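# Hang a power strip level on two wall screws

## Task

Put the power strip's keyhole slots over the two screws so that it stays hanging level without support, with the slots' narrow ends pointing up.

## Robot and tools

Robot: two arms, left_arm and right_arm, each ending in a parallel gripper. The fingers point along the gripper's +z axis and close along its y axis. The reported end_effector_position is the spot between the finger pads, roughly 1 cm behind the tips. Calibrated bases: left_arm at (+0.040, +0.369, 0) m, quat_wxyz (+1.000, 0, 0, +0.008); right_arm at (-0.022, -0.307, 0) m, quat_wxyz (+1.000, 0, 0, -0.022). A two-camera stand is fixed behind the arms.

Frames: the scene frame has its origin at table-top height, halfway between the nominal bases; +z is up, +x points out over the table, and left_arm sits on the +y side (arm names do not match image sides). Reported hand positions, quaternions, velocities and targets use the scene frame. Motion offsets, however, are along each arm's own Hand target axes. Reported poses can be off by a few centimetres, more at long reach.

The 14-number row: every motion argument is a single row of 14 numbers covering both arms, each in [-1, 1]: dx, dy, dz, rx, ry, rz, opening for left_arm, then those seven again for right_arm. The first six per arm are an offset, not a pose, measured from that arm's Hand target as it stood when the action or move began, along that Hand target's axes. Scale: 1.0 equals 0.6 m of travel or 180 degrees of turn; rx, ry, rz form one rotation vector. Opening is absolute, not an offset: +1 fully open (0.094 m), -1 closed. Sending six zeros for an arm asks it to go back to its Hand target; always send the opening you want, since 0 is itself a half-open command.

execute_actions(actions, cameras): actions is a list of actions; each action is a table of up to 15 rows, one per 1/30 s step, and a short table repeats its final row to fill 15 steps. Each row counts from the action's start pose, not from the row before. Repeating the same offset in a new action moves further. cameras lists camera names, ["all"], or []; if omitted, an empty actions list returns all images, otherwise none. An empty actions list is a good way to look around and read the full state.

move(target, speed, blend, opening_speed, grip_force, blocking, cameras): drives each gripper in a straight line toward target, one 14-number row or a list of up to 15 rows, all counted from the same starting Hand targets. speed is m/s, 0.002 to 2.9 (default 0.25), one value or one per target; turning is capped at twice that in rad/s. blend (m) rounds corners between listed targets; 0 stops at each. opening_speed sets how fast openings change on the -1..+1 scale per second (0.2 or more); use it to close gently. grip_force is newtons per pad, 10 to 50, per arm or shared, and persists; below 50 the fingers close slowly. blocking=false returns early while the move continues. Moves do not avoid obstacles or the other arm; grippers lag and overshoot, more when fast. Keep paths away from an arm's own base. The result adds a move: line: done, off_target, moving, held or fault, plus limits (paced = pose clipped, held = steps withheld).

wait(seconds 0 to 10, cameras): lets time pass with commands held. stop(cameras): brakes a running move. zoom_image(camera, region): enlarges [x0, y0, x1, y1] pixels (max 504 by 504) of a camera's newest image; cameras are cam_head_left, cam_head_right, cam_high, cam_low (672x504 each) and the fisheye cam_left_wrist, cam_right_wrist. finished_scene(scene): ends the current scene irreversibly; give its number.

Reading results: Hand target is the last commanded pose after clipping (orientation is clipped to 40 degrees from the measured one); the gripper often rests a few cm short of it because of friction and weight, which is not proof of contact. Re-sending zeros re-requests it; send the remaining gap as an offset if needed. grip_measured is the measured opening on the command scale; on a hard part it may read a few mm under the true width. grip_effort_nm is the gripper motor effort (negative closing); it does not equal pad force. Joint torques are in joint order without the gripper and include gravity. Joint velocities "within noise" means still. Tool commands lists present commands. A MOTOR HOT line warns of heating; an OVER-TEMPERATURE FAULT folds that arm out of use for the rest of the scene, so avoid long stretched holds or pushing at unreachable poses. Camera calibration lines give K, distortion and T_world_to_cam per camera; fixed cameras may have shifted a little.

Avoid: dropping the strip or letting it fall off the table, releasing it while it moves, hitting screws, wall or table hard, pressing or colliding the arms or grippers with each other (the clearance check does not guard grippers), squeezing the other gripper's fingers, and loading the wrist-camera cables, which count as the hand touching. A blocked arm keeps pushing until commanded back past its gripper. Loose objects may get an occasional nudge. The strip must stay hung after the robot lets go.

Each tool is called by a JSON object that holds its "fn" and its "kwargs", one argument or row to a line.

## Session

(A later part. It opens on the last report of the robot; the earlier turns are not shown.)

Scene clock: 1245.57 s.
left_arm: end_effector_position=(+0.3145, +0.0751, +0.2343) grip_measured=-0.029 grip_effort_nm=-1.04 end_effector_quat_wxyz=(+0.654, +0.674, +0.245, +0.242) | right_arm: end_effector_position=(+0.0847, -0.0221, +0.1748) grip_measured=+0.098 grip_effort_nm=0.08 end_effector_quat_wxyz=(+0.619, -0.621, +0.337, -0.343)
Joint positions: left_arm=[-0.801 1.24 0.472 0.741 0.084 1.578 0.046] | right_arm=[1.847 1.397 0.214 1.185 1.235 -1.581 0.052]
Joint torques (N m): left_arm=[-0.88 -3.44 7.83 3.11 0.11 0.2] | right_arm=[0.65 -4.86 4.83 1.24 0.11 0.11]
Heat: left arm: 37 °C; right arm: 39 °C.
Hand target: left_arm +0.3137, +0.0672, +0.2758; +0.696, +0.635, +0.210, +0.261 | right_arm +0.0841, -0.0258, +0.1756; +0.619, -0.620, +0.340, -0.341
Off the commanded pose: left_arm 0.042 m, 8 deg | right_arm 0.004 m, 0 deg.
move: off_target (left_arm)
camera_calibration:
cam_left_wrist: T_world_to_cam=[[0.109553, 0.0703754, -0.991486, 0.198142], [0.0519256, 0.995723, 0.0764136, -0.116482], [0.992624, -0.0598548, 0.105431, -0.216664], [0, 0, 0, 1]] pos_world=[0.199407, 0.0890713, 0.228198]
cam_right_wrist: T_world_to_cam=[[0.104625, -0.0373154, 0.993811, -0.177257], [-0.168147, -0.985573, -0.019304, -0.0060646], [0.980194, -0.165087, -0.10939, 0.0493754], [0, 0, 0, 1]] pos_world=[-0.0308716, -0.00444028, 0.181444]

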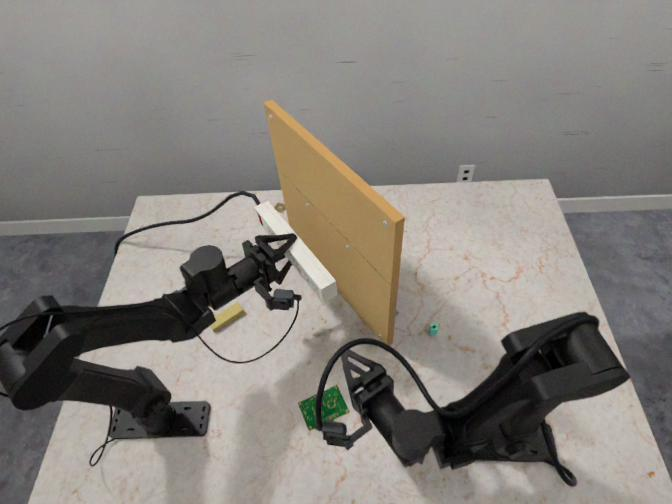

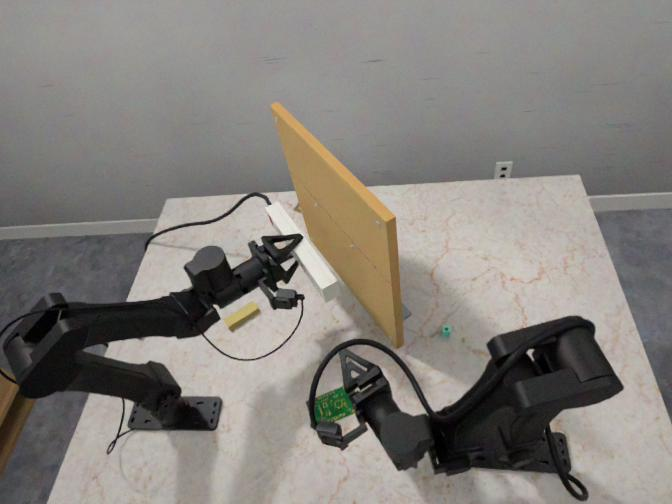

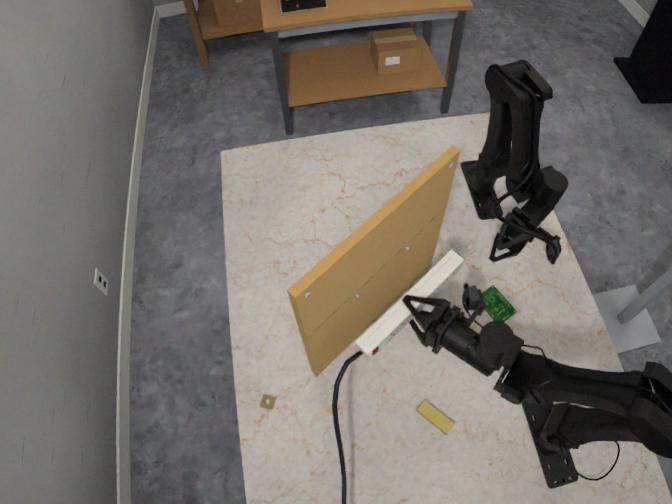

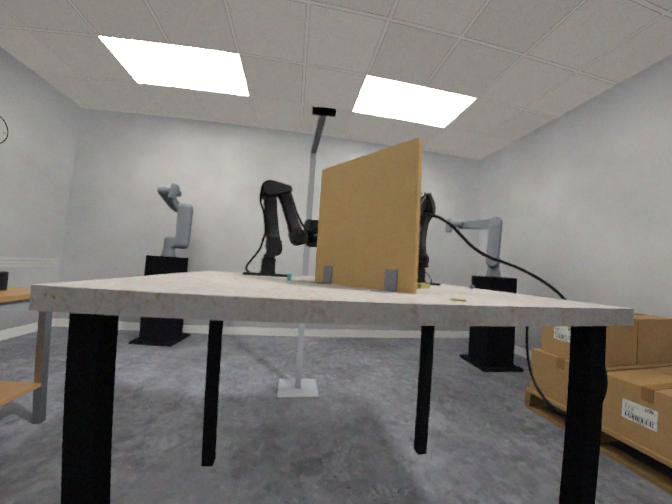

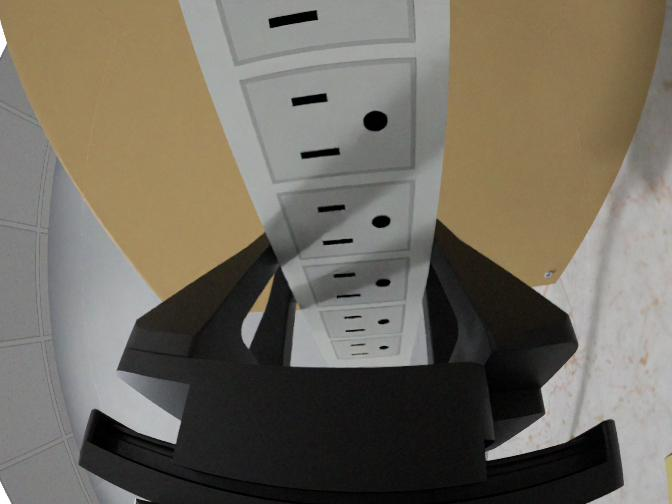

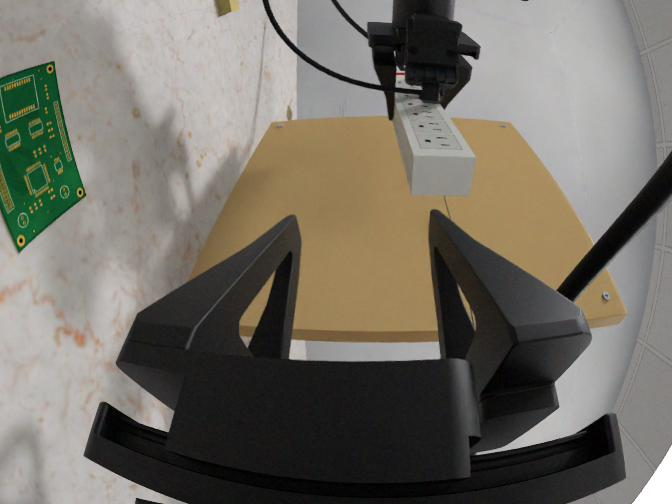

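{"fn": "move", "kwargs": {
  "target": [-0.008,0.037,0.071,-0.009,0.003,0,-0.5,0,0,0,0,0,0,0.1],
  "speed": 0.08,
  "cameras": ["all"]
}}

{"fn": "zoom_image", "kwargs": {
  "camera": "cam_head_left",
  "region": [250, 170, 390, 290]
}}

{"fn": "zoom_image", "kwargs": {
  "camera": "cam_right_wrist",
  "region": [370, 80, 510, 240]
}}

{"fn": "zoom_image", "kwargs": {
  "camera": "cam_high",
  "region": [330, 210, 480, 360]
}}

{"fn": "zoom_image", "kwargs": {
  "camera": "cam_head_right",
  "region": [250, 170, 390, 290]
}}

Scene clock: 1297.03 s.
left_arm: end_effector_position=(+0.3354, +0.0425, +0.2554) grip_measured=-0.029 grip_effort_nm=-1.04 end_effector_quat_wxyz=(+0.661, +0.664, +0.244, +0.250) | right_arm: end_effector_position=(+0.0847, -0.0221, +0.1748) grip_measured=+0.098 grip_effort_nm=0.08 end_effector_quat_wxyz=(+0.619, -0.621, +0.337, -0.343)
Joint positions: left_arm=[-0.841 1.376 0.633 0.742 0.033 1.58 0.046] | right_arm=[1.847 1.397 0.214 1.185 1.235 -1.581 0.052]
Joint torques (N m): left_arm=[-1.03 -4.71 9.1 3.03 0.14 0.22] | right_arm=[0.58 -4.62 4.79 1.24 0.13 0.07]
Heat: left arm: 42 °C; right arm: 39 °C.
Hand target: left_arm +0.3345, +0.0326, +0.3024; +0.704, +0.624, +0.210, +0.267 | right_arm +0.0841, -0.0258, +0.1756; +0.619, -0.620, +0.340, -0.341
Off the commanded pose: left_arm 0.048 m, 8 deg | right_arm 0.004 m, 0 deg.
move: off_target (left_arm)
camera_calibration:
cam_left_wrist: T_world_to_cam=[[0.127775, 0.0548158, -0.990287, 0.213304], [0.0392938, 0.997408, 0.06028, -0.0784774], [0.991025, -0.0466144, 0.125289, -0.246617], [0, 0, 0, 1]] pos_world=[0.220232, 0.0550857, 0.246861]
cam_right_wrist: T_world_to_cam=[[0.104625, -0.0373154, 0.993811, -0.177257], [-0.168147, -0.985573, -0.019304, -0.0060646], [0.980194, -0.165087, -0.10939, 0.0493754], [0, 0, 0, 1]] pos_world=[-0.0308716, -0.00444028, 0.181444]

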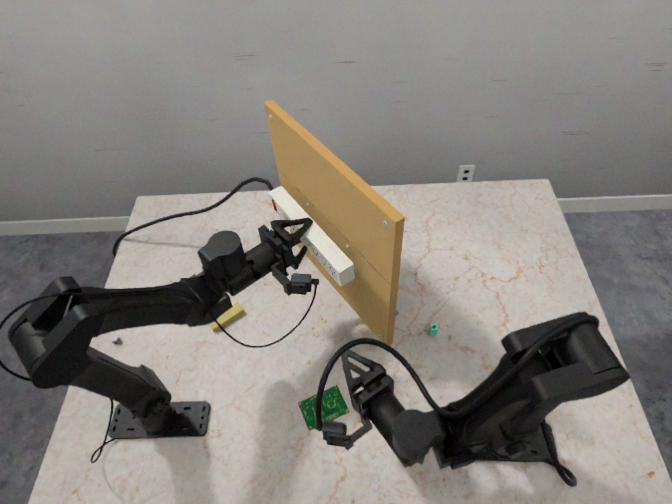

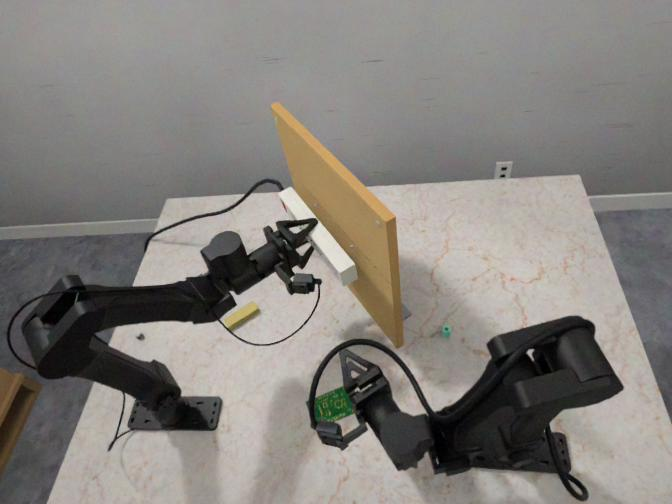

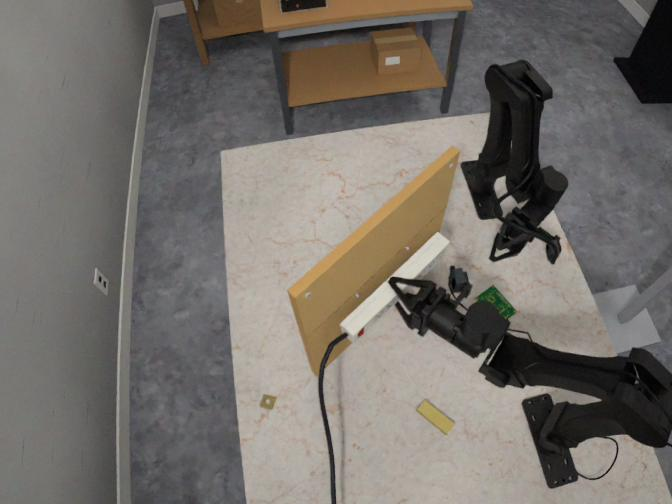

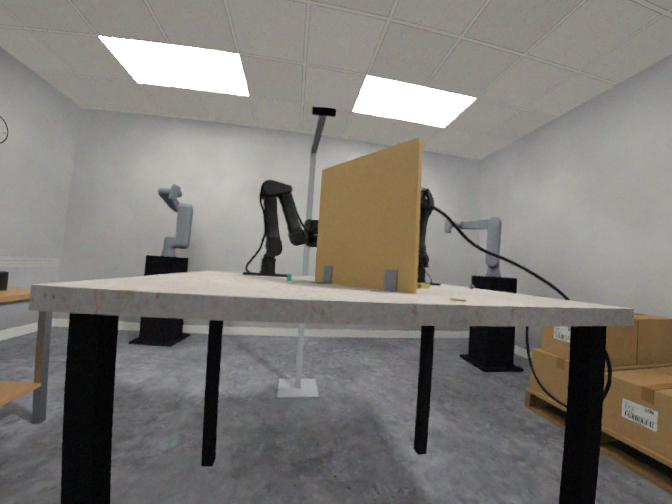

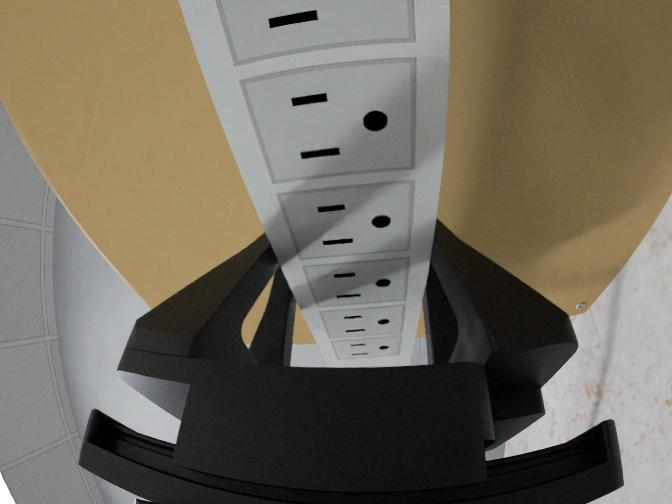

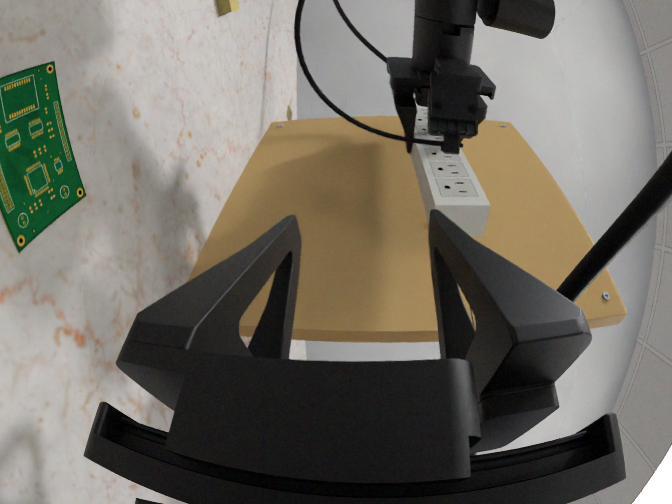

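Scaled by 3.600 from the camera's 672x504 image, which has a finer 960x720 frame.

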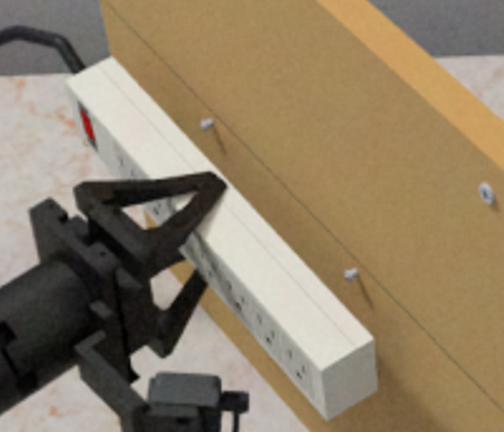

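Scaled by 3.150 from the camera's 672x504 image, which has a finer 960x720 frame.

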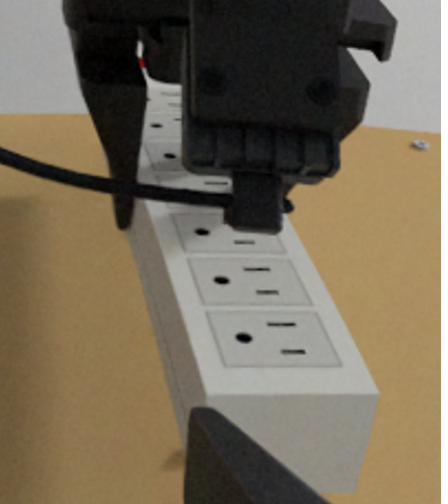

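Scaled by 3.360 from the camera's 672x504 image, which has a finer 960x720 frame.

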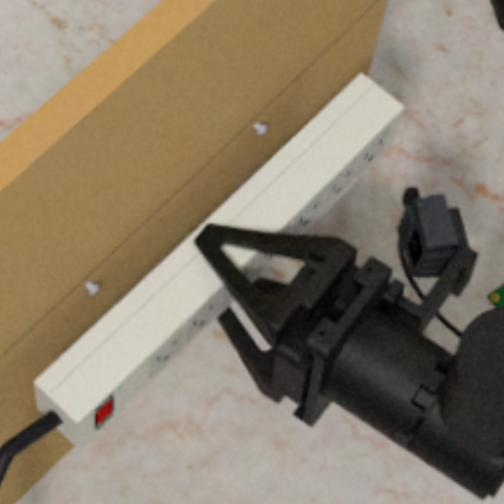

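Scaled by 3.600 from the camera's 672x504 image, which has a finer 960x720 frame.

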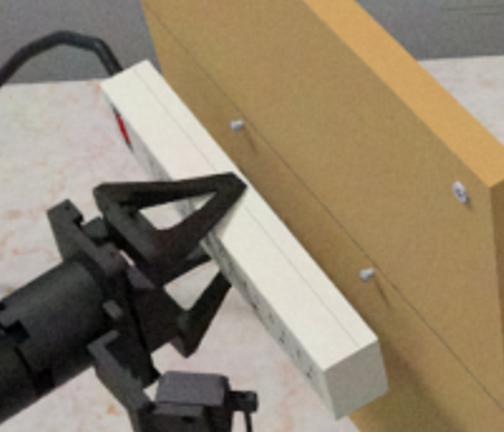

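{"fn": "move", "kwargs": {
  "target": [-0.006,0.011,0.03,0,0,0,-0.5,0,0,0,0,0,0,0.1],
  "speed": 0.05,
  "cameras": ["cam_head_left","cam_head_right","cam_high","cam_right_wrist"]
}}

{"fn": "zoom_image", "kwargs": {
  "camera": "cam_head_left",
  "region": [270, 170, 390, 290]
}}

{"fn": "zoom_image", "kwargs": {
  "camera": "cam_high",
  "region": [330, 210, 460, 340]
}}

{"fn": "zoom_image", "kwargs": {
  "camera": "cam_right_wrist",
  "region": [370, 80, 510, 260]
}}

Scene clock: 1427.60 s.
left_arm: end_effector_position=(+0.3431, +0.0259, +0.2693) grip_measured=-0.029 grip_effort_nm=-1.04 end_effector_quat_wxyz=(+0.668, +0.658, +0.239, +0.252) | right_arm: end_effector_position=(+0.0847, -0.0221, +0.1748) grip_measured=+0.098 grip_effort_nm=0.08 end_effector_quat_wxyz=(+0.619, -0.621, +0.337, -0.343)
Joint positions: left_arm=[-0.859 1.431 0.715 0.735 0.019 1.583 0.046] | right_arm=[1.847 1.397 0.214 1.185 1.235 -1.581 0.052]
Joint torques (N m): left_arm=[-0.95 -5.12 9.14 2.74 0.14 0.19] | right_arm=[0.72 -4.68 4.79 1.25 0.09 0.08]
Heat: left arm: 44 °C; right arm: 38 °C.
Hand target: left_arm +0.3423, +0.0169, +0.3110; +0.704, +0.624, +0.210, +0.267 | right_arm +0.0841, -0.0258, +0.1756; +0.619, -0.620, +0.340, -0.341
Off the commanded pose: left_arm 0.043 m, 7 deg | right_arm 0.004 m, 0 deg.
move: off_target (left_arm)
camera_calibration:
cam_right_wrist: T_world_to_cam=[[0.104625, -0.0373154, 0.993811, -0.177257], [-0.168147, -0.985573, -0.019304, -0.0060646], [0.980194, -0.165087, -0.10939, 0.0493754], [0, 0, 0, 1]] pos_world=[-0.0308716, -0.00444028, 0.181444]
Images, in order (width x height): cam_head_left 672x504, cam_head_right 672x504, cam_high 672x504, cam_right_wrist 672x504.

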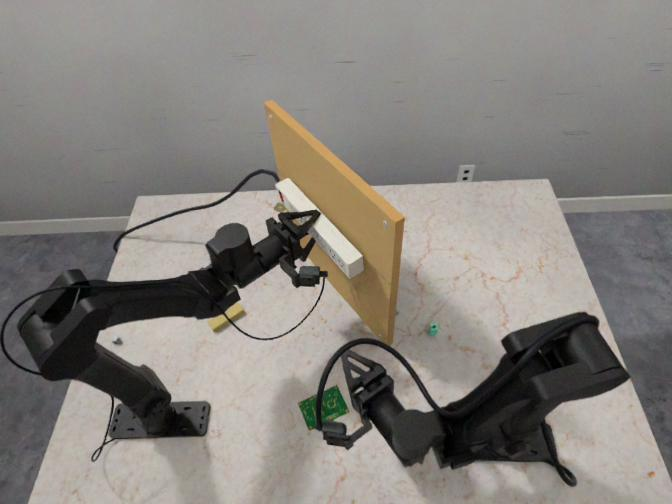

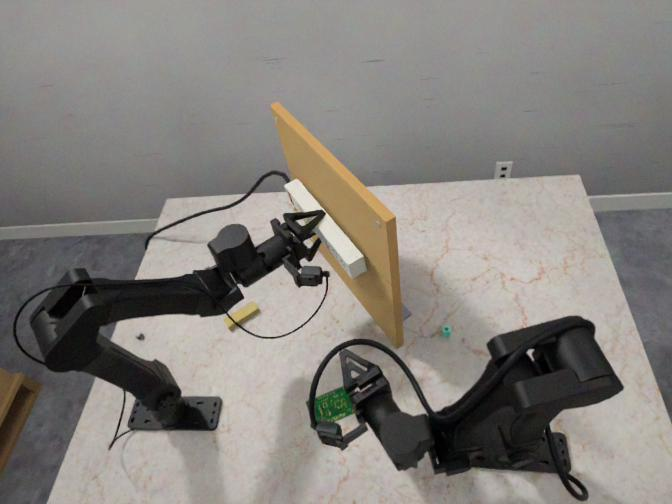

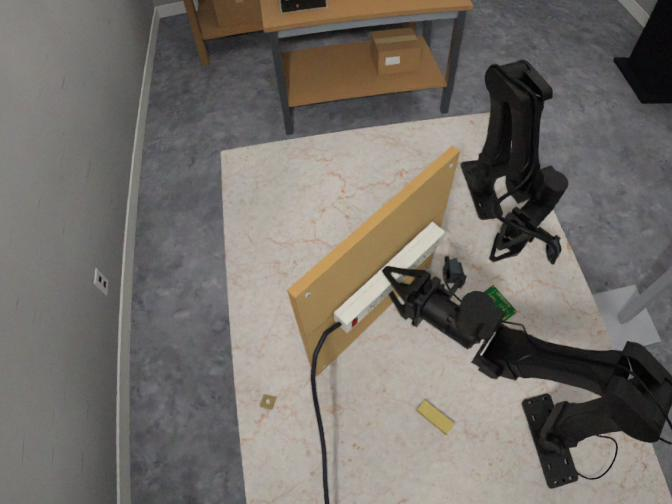

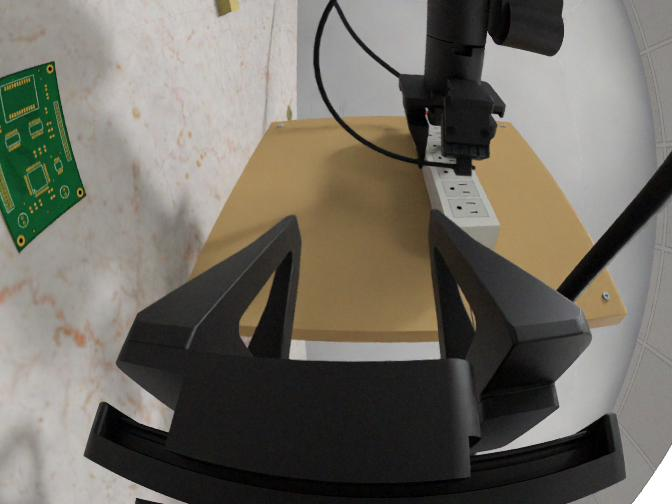

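Scaled by 4.200 from the camera's 672x504 image, which has a finer 960x720 frame.

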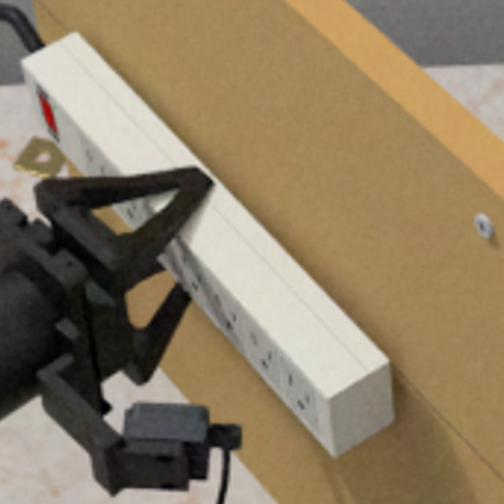

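Scaled by 3.877 from the camera's 672x504 image, which has a finer 960x720 frame.

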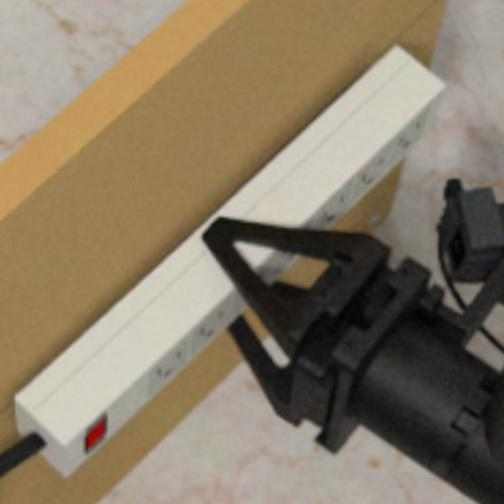

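Scaled by 2.800 from the camera's 672x504 image, which has a finer 960x720 frame.

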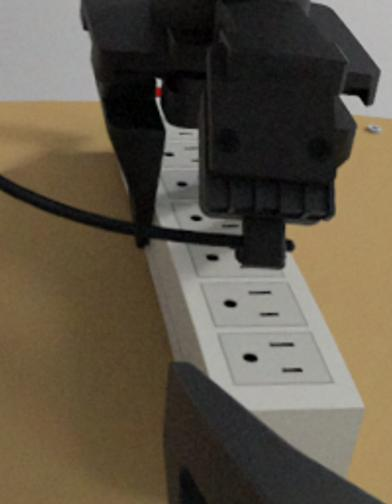

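{"fn": "move", "kwargs": {
  "target": [0,-0.014,-0.002,0,0,0,-0.5,0,0,0,0,0,0,0.1],
  "speed": 0.05,
  "cameras": []
}}

Scene clock: 1451.97 s.
left_arm: end_effector_position=(+0.3436, +0.0247, +0.2686) grip_measured=-0.029 grip_effort_nm=-1.04 end_effector_quat_wxyz=(+0.669, +0.657, +0.238, +0.253) | right_arm: end_effector_position=(+0.0847, -0.0221, +0.1748) grip_measured=+0.098 grip_effort_nm=0.08 end_effector_quat_wxyz=(+0.619, -0.621, +0.337, -0.343)
Joint positions: left_arm=[-0.86 1.439 0.715 0.747 0.019 1.586 0.046] | right_arm=[1.847 1.397 0.214 1.185 1.235 -1.581 0.052]
Joint torques (N m): left_arm=[-0.68 -4.25 7.75 3.07 0.13 0.18] | right_arm=[0.69 -4.78 4.93 1.23 0.11 0.1]
Heat: left arm: 42 °C; right arm: 38 °C.
Hand target: left_arm +0.3426, +0.0173, +0.3025; +0.704, +0.624, +0.210, +0.267 | right_arm +0.0841, -0.0258, +0.1756; +0.619, -0.620, +0.340, -0.341
Off the commanded pose: left_arm 0.035 m, 7 deg | right_arm 0.004 m, 0 deg.
move: off_target (left_arm)
No camera images: "cameras" was empty.

{"fn": "move", "kwargs": {
  "target": [0,-0.012,-0.002,0,0,0,-0.5,0,0,0,0,0,0,0.1],
  "speed": 0.05,
  "cameras": []
}}

Scene clock: 1457.70 s.
left_arm: end_effector_position=(+0.3437, +0.0246, +0.2686) grip_measured=-0.029 grip_effort_nm=-1.04 end_effector_quat_wxyz=(+0.672, +0.654, +0.236, +0.255) | right_arm: end_effector_position=(+0.0847, -0.0221, +0.1748) grip_measured=+0.098 grip_effort_nm=0.08 end_effector_quat_wxyz=(+0.619, -0.621, +0.337, -0.343)
Joint positions: left_arm=[-0.86 1.445 0.709 0.768 0.019 1.586 0.046] | right_arm=[1.847 1.397 0.214 1.185 1.235 -1.581 0.052]
Joint torques (N m): left_arm=[-0.64 -3.48 6.91 3.17 0.14 0.17] | right_arm=[0.59 -4.79 4.88 1.23 0.14 0.1]
Heat: left arm: 42 °C; right arm: 38 °C.
Hand target: left_arm +0.3426, +0.0176, +0.2953; +0.704, +0.624, +0.210, +0.267 | right_arm +0.0841, -0.0258, +0.1756; +0.619, -0.620, +0.340, -0.341
Off the commanded pose: left_arm 0.028 m, 6 deg | right_arm 0.004 m, 0 deg.
move: off_target (left_arm)
No camera images: "cameras" was empty.

{"fn": "move", "kwargs": {
  "target": [0,-0.012,0,0,0,0,-0.5,0,0,0,0,0,0,0.1],
  "speed": 0.05,
  "cameras": ["cam_head_left","cam_high","cam_right_wrist"]
}}

{"fn": "zoom_image", "kwargs": {
  "camera": "cam_head_left",
  "region": [270, 170, 390, 290]
}}

{"fn": "zoom_image", "kwargs": {
  "camera": "cam_right_wrist",
  "region": [370, 80, 510, 260]
}}

{"fn": "zoom_image", "kwargs": {
  "camera": "cam_high",
  "region": [330, 210, 460, 340]
}}

Scene clock: 1476.50 s.
left_arm: end_effector_position=(+0.3435, +0.0248, +0.2678) grip_measured=-0.029 grip_effort_nm=-1.04 end_effector_quat_wxyz=(+0.679, +0.646, +0.234, +0.257) | right_arm: end_effector_position=(+0.0847, -0.0221, +0.1748) grip_measured=+0.098 grip_effort_nm=0.08 end_effector_quat_wxyz=(+0.619, -0.621, +0.337, -0.343)
Joint positions: left_arm=[-0.86 1.46 0.692 0.823 0.019 1.584 0.046] | right_arm=[1.847 1.397 0.214 1.185 1.235 -1.581 0.052]
Joint torques (N m): left_arm=[-0.57 -2.96 7.05 2.95 0.15 0.2] | right_arm=[0.8 -4.89 4.78 1.25 0.13 0.07]
Heat: left arm: 43 °C; right arm: 38 °C.
Hand target: left_arm +0.3434, +0.0170, +0.2882; +0.704, +0.624, +0.210, +0.267 | right_arm +0.0841, -0.0258, +0.1756; +0.619, -0.620, +0.340, -0.341
Off the commanded pose: left_arm 0.022 m, 5 deg | right_arm 0.004 m, 0 deg.
move: off_target (left_arm)
camera_calibration:
cam_right_wrist: T_world_to_cam=[[0.104625, -0.0373154, 0.993811, -0.177257], [-0.168147, -0.985573, -0.019304, -0.0060646], [0.980194, -0.165087, -0.10939, 0.0493754], [0, 0, 0, 1]] pos_world=[-0.0308716, -0.00444028, 0.181444]
Images, in order (width x height): cam_head_left 672x504, cam_high 672x504, cam_right_wrist 672x504.

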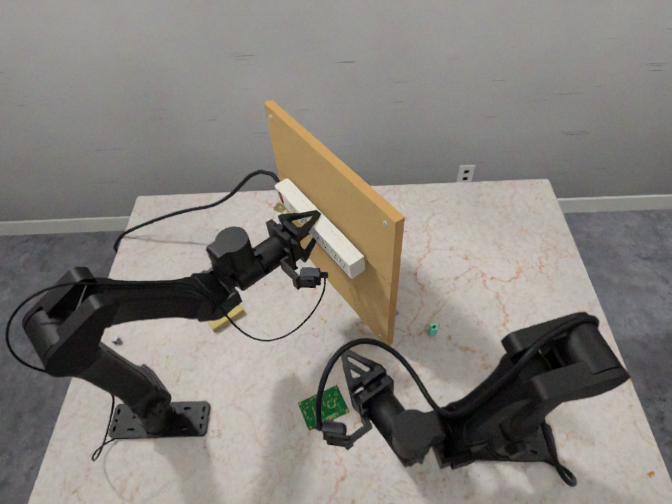

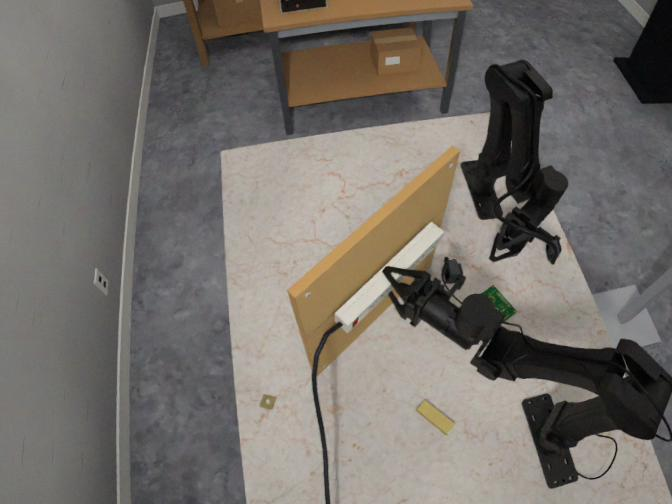

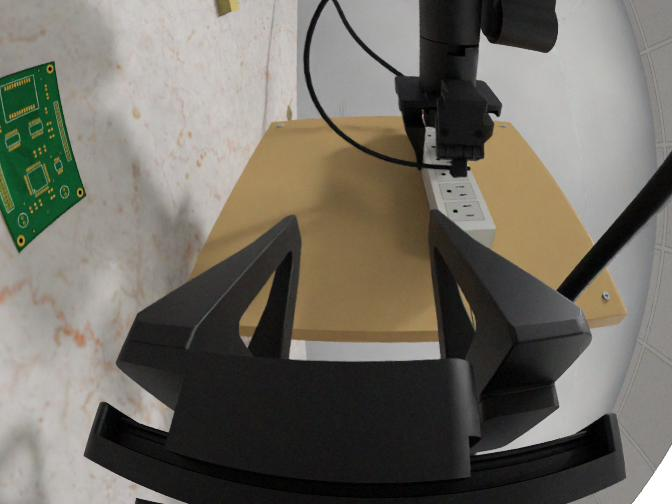

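Scaled by 4.200 from the camera's 672x504 image, which has a finer 960x720 frame.

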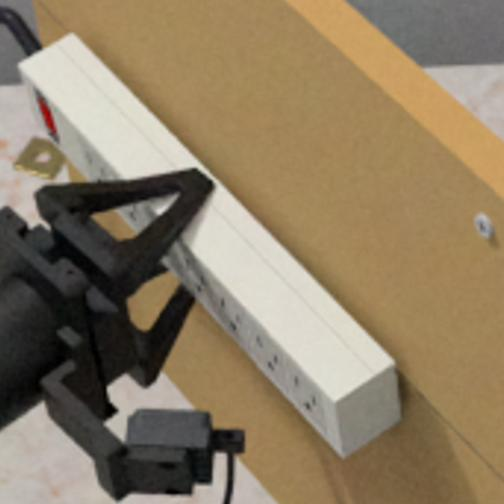

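Scaled by 2.800 from the camera's 672x504 image, which has a finer 960x720 frame.

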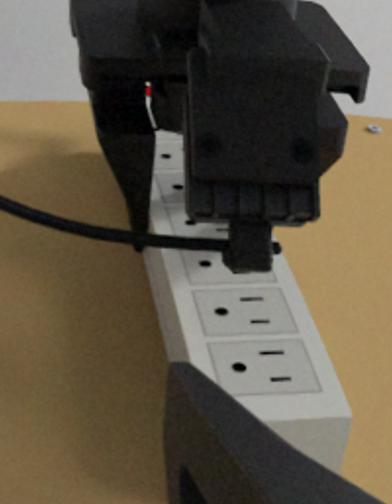

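Scaled by 3.877 from the camera's 672x504 image, which has a finer 960x720 frame.

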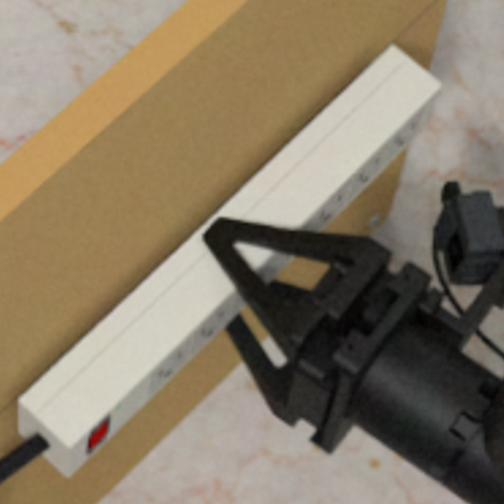

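{"fn": "move", "kwargs": {
  "target": [0,-0.02,-0.02,0.018,0,0,-0.5,0,0,0,0,0,0,0.1],
  "speed": 0.05,
  "cameras": ["cam_head_left","cam_high"]
}}

Scene clock: 1522.30 s.
left_arm: end_effector_position=(+0.3422, +0.0263, +0.2486) grip_measured=-0.029 grip_effort_nm=-1.04 end_effector_quat_wxyz=(+0.659, +0.668, +0.239, +0.252) | right_arm: end_effector_position=(+0.0847, -0.0221, +0.1748) grip_measured=+0.098 grip_effort_nm=0.08 end_effector_quat_wxyz=(+0.619, -0.621, +0.337, -0.343)
Joint positions: left_arm=[-0.86 1.46 0.674 0.78 0.018 1.592 0.046] | right_arm=[1.847 1.397 0.214 1.185 1.235 -1.581 0.052]
Joint torques (N m): left_arm=[-0.35 -6.6 5.61 2.79 0.16 0.13] | right_arm=[0.64 -4.85 4.94 1.22 0.12 0.08]
Heat: left arm: 42 °C; right arm: 37 °C.
Hand target: left_arm +0.3373, +0.0253, +0.2746; +0.686, +0.644, +0.218, +0.261 | right_arm +0.0841, -0.0258, +0.1756; +0.619, -0.620, +0.340, -0.341
Off the commanded pose: left_arm 0.027 m, 5 deg | right_arm 0.004 m, 0 deg.
move: off_target (left_arm)
Images, in order (width x height): cam_head_left 672x504, cam_high 672x504.

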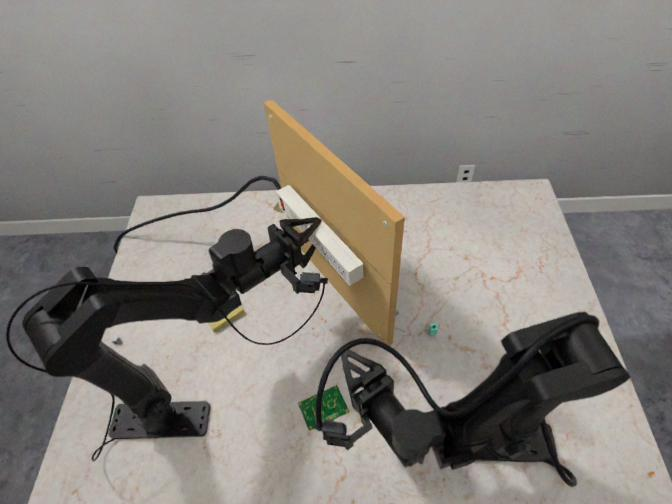

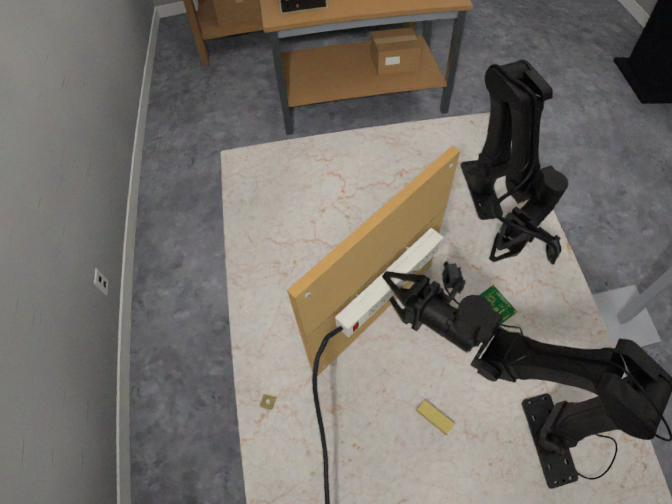

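{"fn": "zoom_image", "kwargs": {
  "camera": "cam_head_left",
  "region": [270, 170, 390, 290]
}}

{"fn": "zoom_image", "kwargs": {
  "camera": "cam_high",
  "region": [330, 210, 460, 340]
}}

Scaled by 4.200 from the camera's 672x504 image, which has a finer 960x720 frame.

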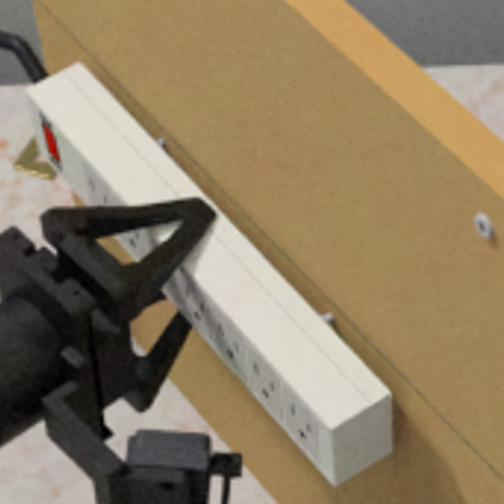

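Scaled by 3.877 from the camera's 672x504 image, which has a finer 960x720 frame.

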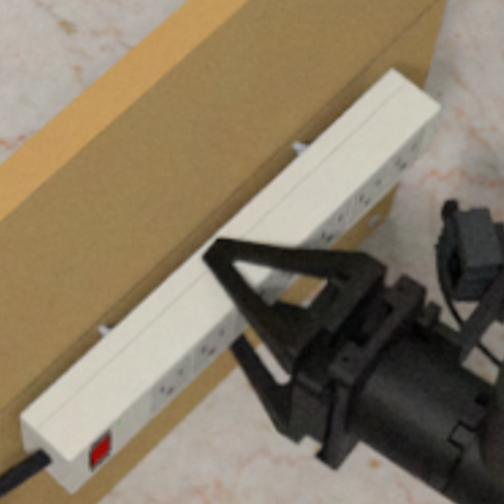

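{"fn": "move", "kwargs": {
  "target": [0,0.018,0,0,0,0,-0.5,0,0,0,0,0,0,0.1],
  "speed": 0.05,
  "cameras": ["cam_head_left","cam_high"]
}}

{"fn": "zoom_image", "kwargs": {
  "camera": "cam_head_left",
  "region": [270, 170, 390, 290]
}}

{"fn": "zoom_image", "kwargs": {
  "camera": "cam_high",
  "region": [330, 210, 460, 340]
}}

Scene clock: 1548.13 s.
left_arm: end_effector_position=(+0.3408, +0.0279, +0.2423) grip_measured=-0.029 grip_effort_nm=-1.04 end_effector_quat_wxyz=(+0.647, +0.679, +0.244, +0.247) | right_arm: end_effector_position=(+0.0847, -0.0221, +0.1748) grip_measured=+0.098 grip_effort_nm=0.08 end_effector_quat_wxyz=(+0.619, -0.621, +0.337, -0.343)
Joint positions: left_arm=[-0.86 1.446 0.674 0.73 0.018 1.592 0.046] | right_arm=[1.847 1.397 0.214 1.185 1.235 -1.581 0.052]
Joint torques (N m): left_arm=[-0.4 -7.99 7.15 2.79 0.17 0.13] | right_arm=[0.7 -4.75 4.94 1.23 0.12 0.12]
Heat: left arm: 42 °C; right arm: 37 °C.
Hand target: left_arm +0.3364, +0.0257, +0.2856; +0.686, +0.643, +0.217, +0.261 | right_arm +0.0841, -0.0258, +0.1756; +0.619, -0.620, +0.340, -0.341
Off the commanded pose: left_arm 0.043 m, 7 deg | right_arm 0.004 m, 0 deg.
move: off_target (left_arm)
Images, in order (width x height): cam_head_left 672x504, cam_high 672x504.

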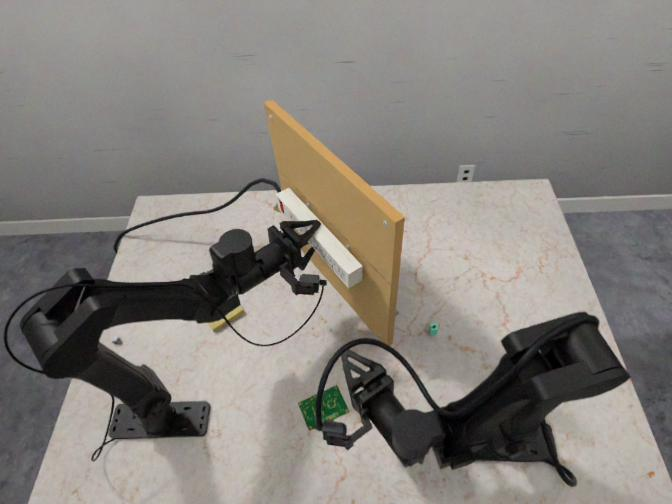

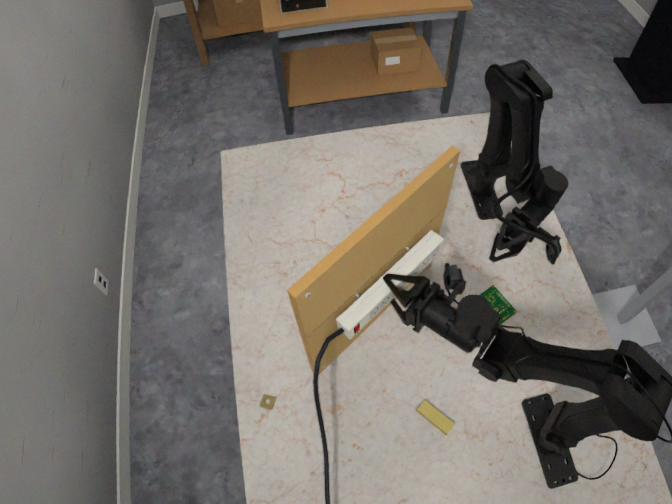

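Scaled by 4.200 from the camera's 672x504 image, which has a finer 960x720 frame.

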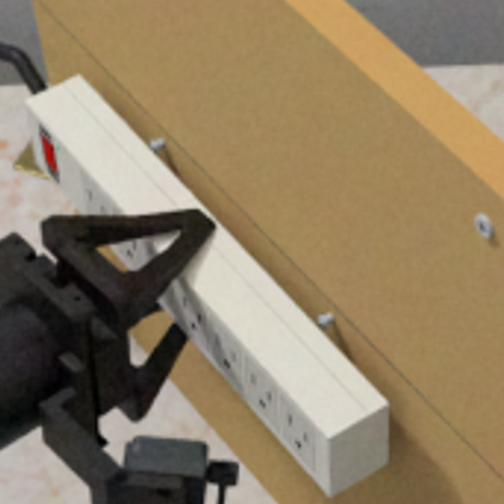

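Scaled by 3.877 from the camera's 672x504 image, which has a finer 960x720 frame.

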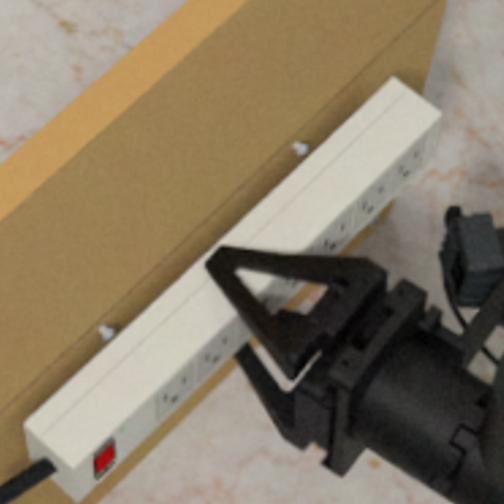

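{"fn": "move", "kwargs": {
  "target": [0,0.03,-0.004,0,0,0,-0.5,0,0,0,0,0,0,0.1],
  "speed": 0.05
}}

Scene clock: 1556.87 s.
left_arm: end_effector_position=(+0.3358, +0.0335, +0.2491) grip_measured=-0.029 grip_effort_nm=-1.04 end_effector_quat_wxyz=(+0.639, +0.686, +0.247, +0.244) | right_arm: end_effector_position=(+0.0847, -0.0221, +0.1748) grip_measured=+0.098 grip_effort_nm=0.07 end_effector_quat_wxyz=(+0.619, -0.621, +0.337, -0.343)
Joint positions: left_arm=[-0.86 1.387 0.682 0.641 0.018 1.592 0.046] | right_arm=[1.847 1.397 0.214 1.185 1.235 -1.581 0.052]
Joint torques (N m): left_arm=[-0.62 -7.51 9.02 2.82 0.12 0.13] | right_arm=[0.72 -5.07 4.93 1.22 0.14 0.05]
Heat: left arm: 42 °C; right arm: 37 °C.
Hand target: left_arm +0.3335, +0.0282, +0.3033; +0.686, +0.643, +0.218, +0.261 | right_arm +0.0841, -0.0258, +0.1756; +0.619, -0.620, +0.340, -0.341
Off the commanded pose: left_arm 0.055 m, 8 deg | right_arm 0.004 m, 0 deg.
move: off_target (left_arm)

{"fn": "move", "kwargs": {
  "target": [0,0.015,0.003,-0.025,0,0,-0.5,0,0,0,0,0,0,0.1],
  "speed": 0.05
}}

Scene clock: 1564.03 s.
left_arm: end_effector_position=(+0.3364, +0.0330, +0.2705) grip_measured=-0.029 grip_effort_nm=-1.04 end_effector_quat_wxyz=(+0.668, +0.658, +0.236, +0.256) | right_arm: end_effector_position=(+0.0847, -0.0221, +0.1748) grip_measured=+0.098 grip_effort_nm=0.07 end_effector_quat_wxyz=(+0.619, -0.621, +0.337, -0.343)
Joint positions: left_arm=[-0.86 1.389 0.682 0.73 0.018 1.592 0.046] | right_arm=[1.847 1.397 0.214 1.185 1.235 -1.581 0.052]
Joint torques (N m): left_arm=[-0.65 -4.92 7.76 3.12 0.17 0.11] | right_arm=[0.76 -4.81 4.98 1.25 0.13 0.08]
Heat: left arm: 41 °C; right arm: 37 °C.
Hand target: left_arm +0.3339, +0.0271, +0.3123; +0.711, +0.616, +0.207, +0.270 | right_arm +0.0841, -0.0258, +0.1756; +0.619, -0.620, +0.340, -0.341
Off the commanded pose: left_arm 0.042 m, 8 deg | right_arm 0.004 m, 0 deg.
move: off_target (left_arm)

{"fn": "move", "kwargs": {
  "target": [0,-0.022,0,0.0,0,0,-0.5,0,0,0,0,0,0,0.1],
  "speed": 0.05,
  "cameras": ["cam_head_left","cam_high"]
}}

{"fn": "zoom_image", "kwargs": {
  "camera": "cam_head_left",
  "region": [270, 170, 390, 290]
}}

{"fn": "zoom_image", "kwargs": {
  "camera": "cam_high",
  "region": [330, 210, 460, 340]
}}

Scene clock: 1574.53 s.
left_arm: end_effector_position=(+0.3402, +0.0287, +0.2689) grip_measured=-0.029 grip_effort_nm=-1.04 end_effector_quat_wxyz=(+0.675, +0.650, +0.233, +0.259) | right_arm: end_effector_position=(+0.0847, -0.0221, +0.1748) grip_measured=+0.098 grip_effort_nm=0.07 end_effector_quat_wxyz=(+0.619, -0.621, +0.337, -0.343)
Joint positions: left_arm=[-0.86 1.431 0.682 0.795 0.018 1.592 0.046] | right_arm=[1.847 1.397 0.214 1.185 1.235 -1.581 0.052]
Joint torques (N m): left_arm=[-0.53 -5.01 6.01 3.15 0.18 0.11] | right_arm=[0.59 -4.81 4.72 1.2 0.13 0.1]
Heat: left arm: 42 °C; right arm: 37 °C.
Hand target: left_arm +0.3356, +0.0258, +0.2992; +0.710, +0.616, +0.207, +0.270 | right_arm +0.0841, -0.0258, +0.1756; +0.619, -0.620, +0.340, -0.341
Off the commanded pose: left_arm 0.031 m, 6 deg | right_arm 0.004 m, 0 deg.
move: off_target (left_arm)
Images, in order (width x height): cam_head_left 672x504, cam_high 672x504.

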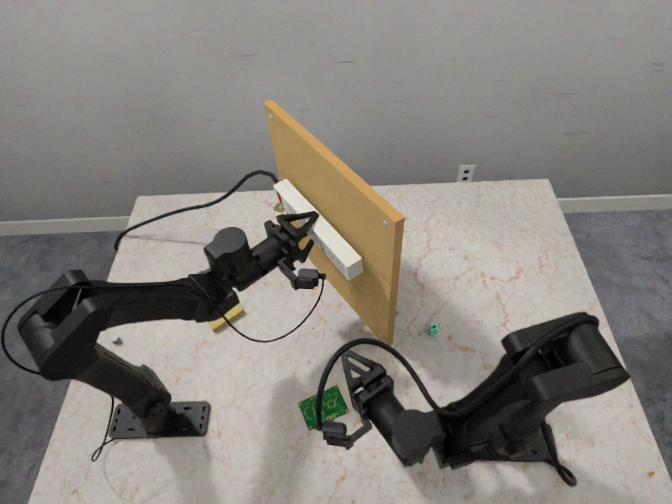

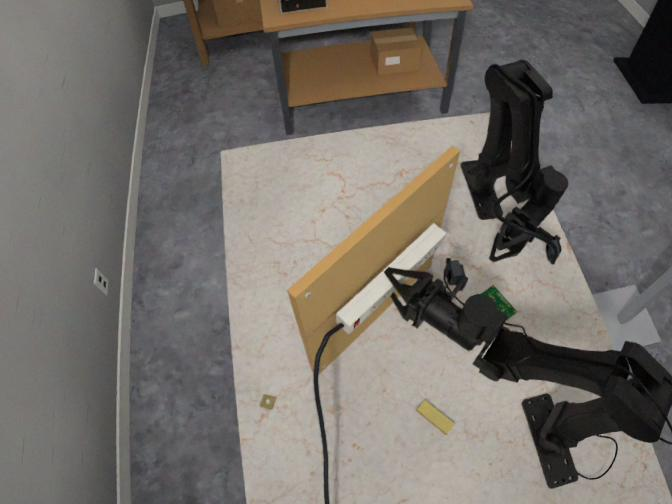

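Scaled by 4.200 from the camera's 672x504 image, which has a finer 960x720 frame.

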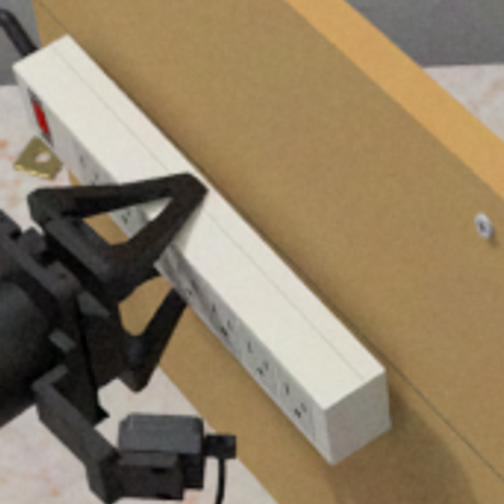

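Scaled by 3.877 from the camera's 672x504 image, which has a finer 960x720 frame.

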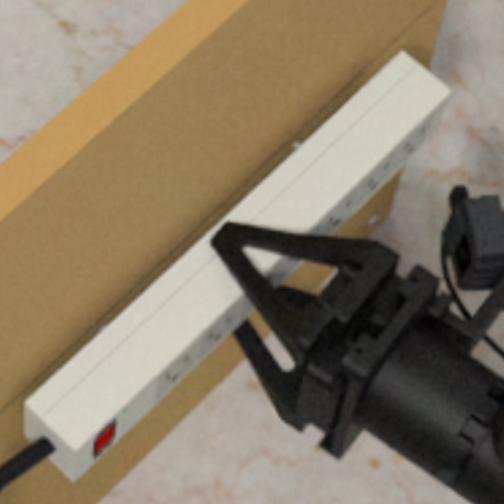

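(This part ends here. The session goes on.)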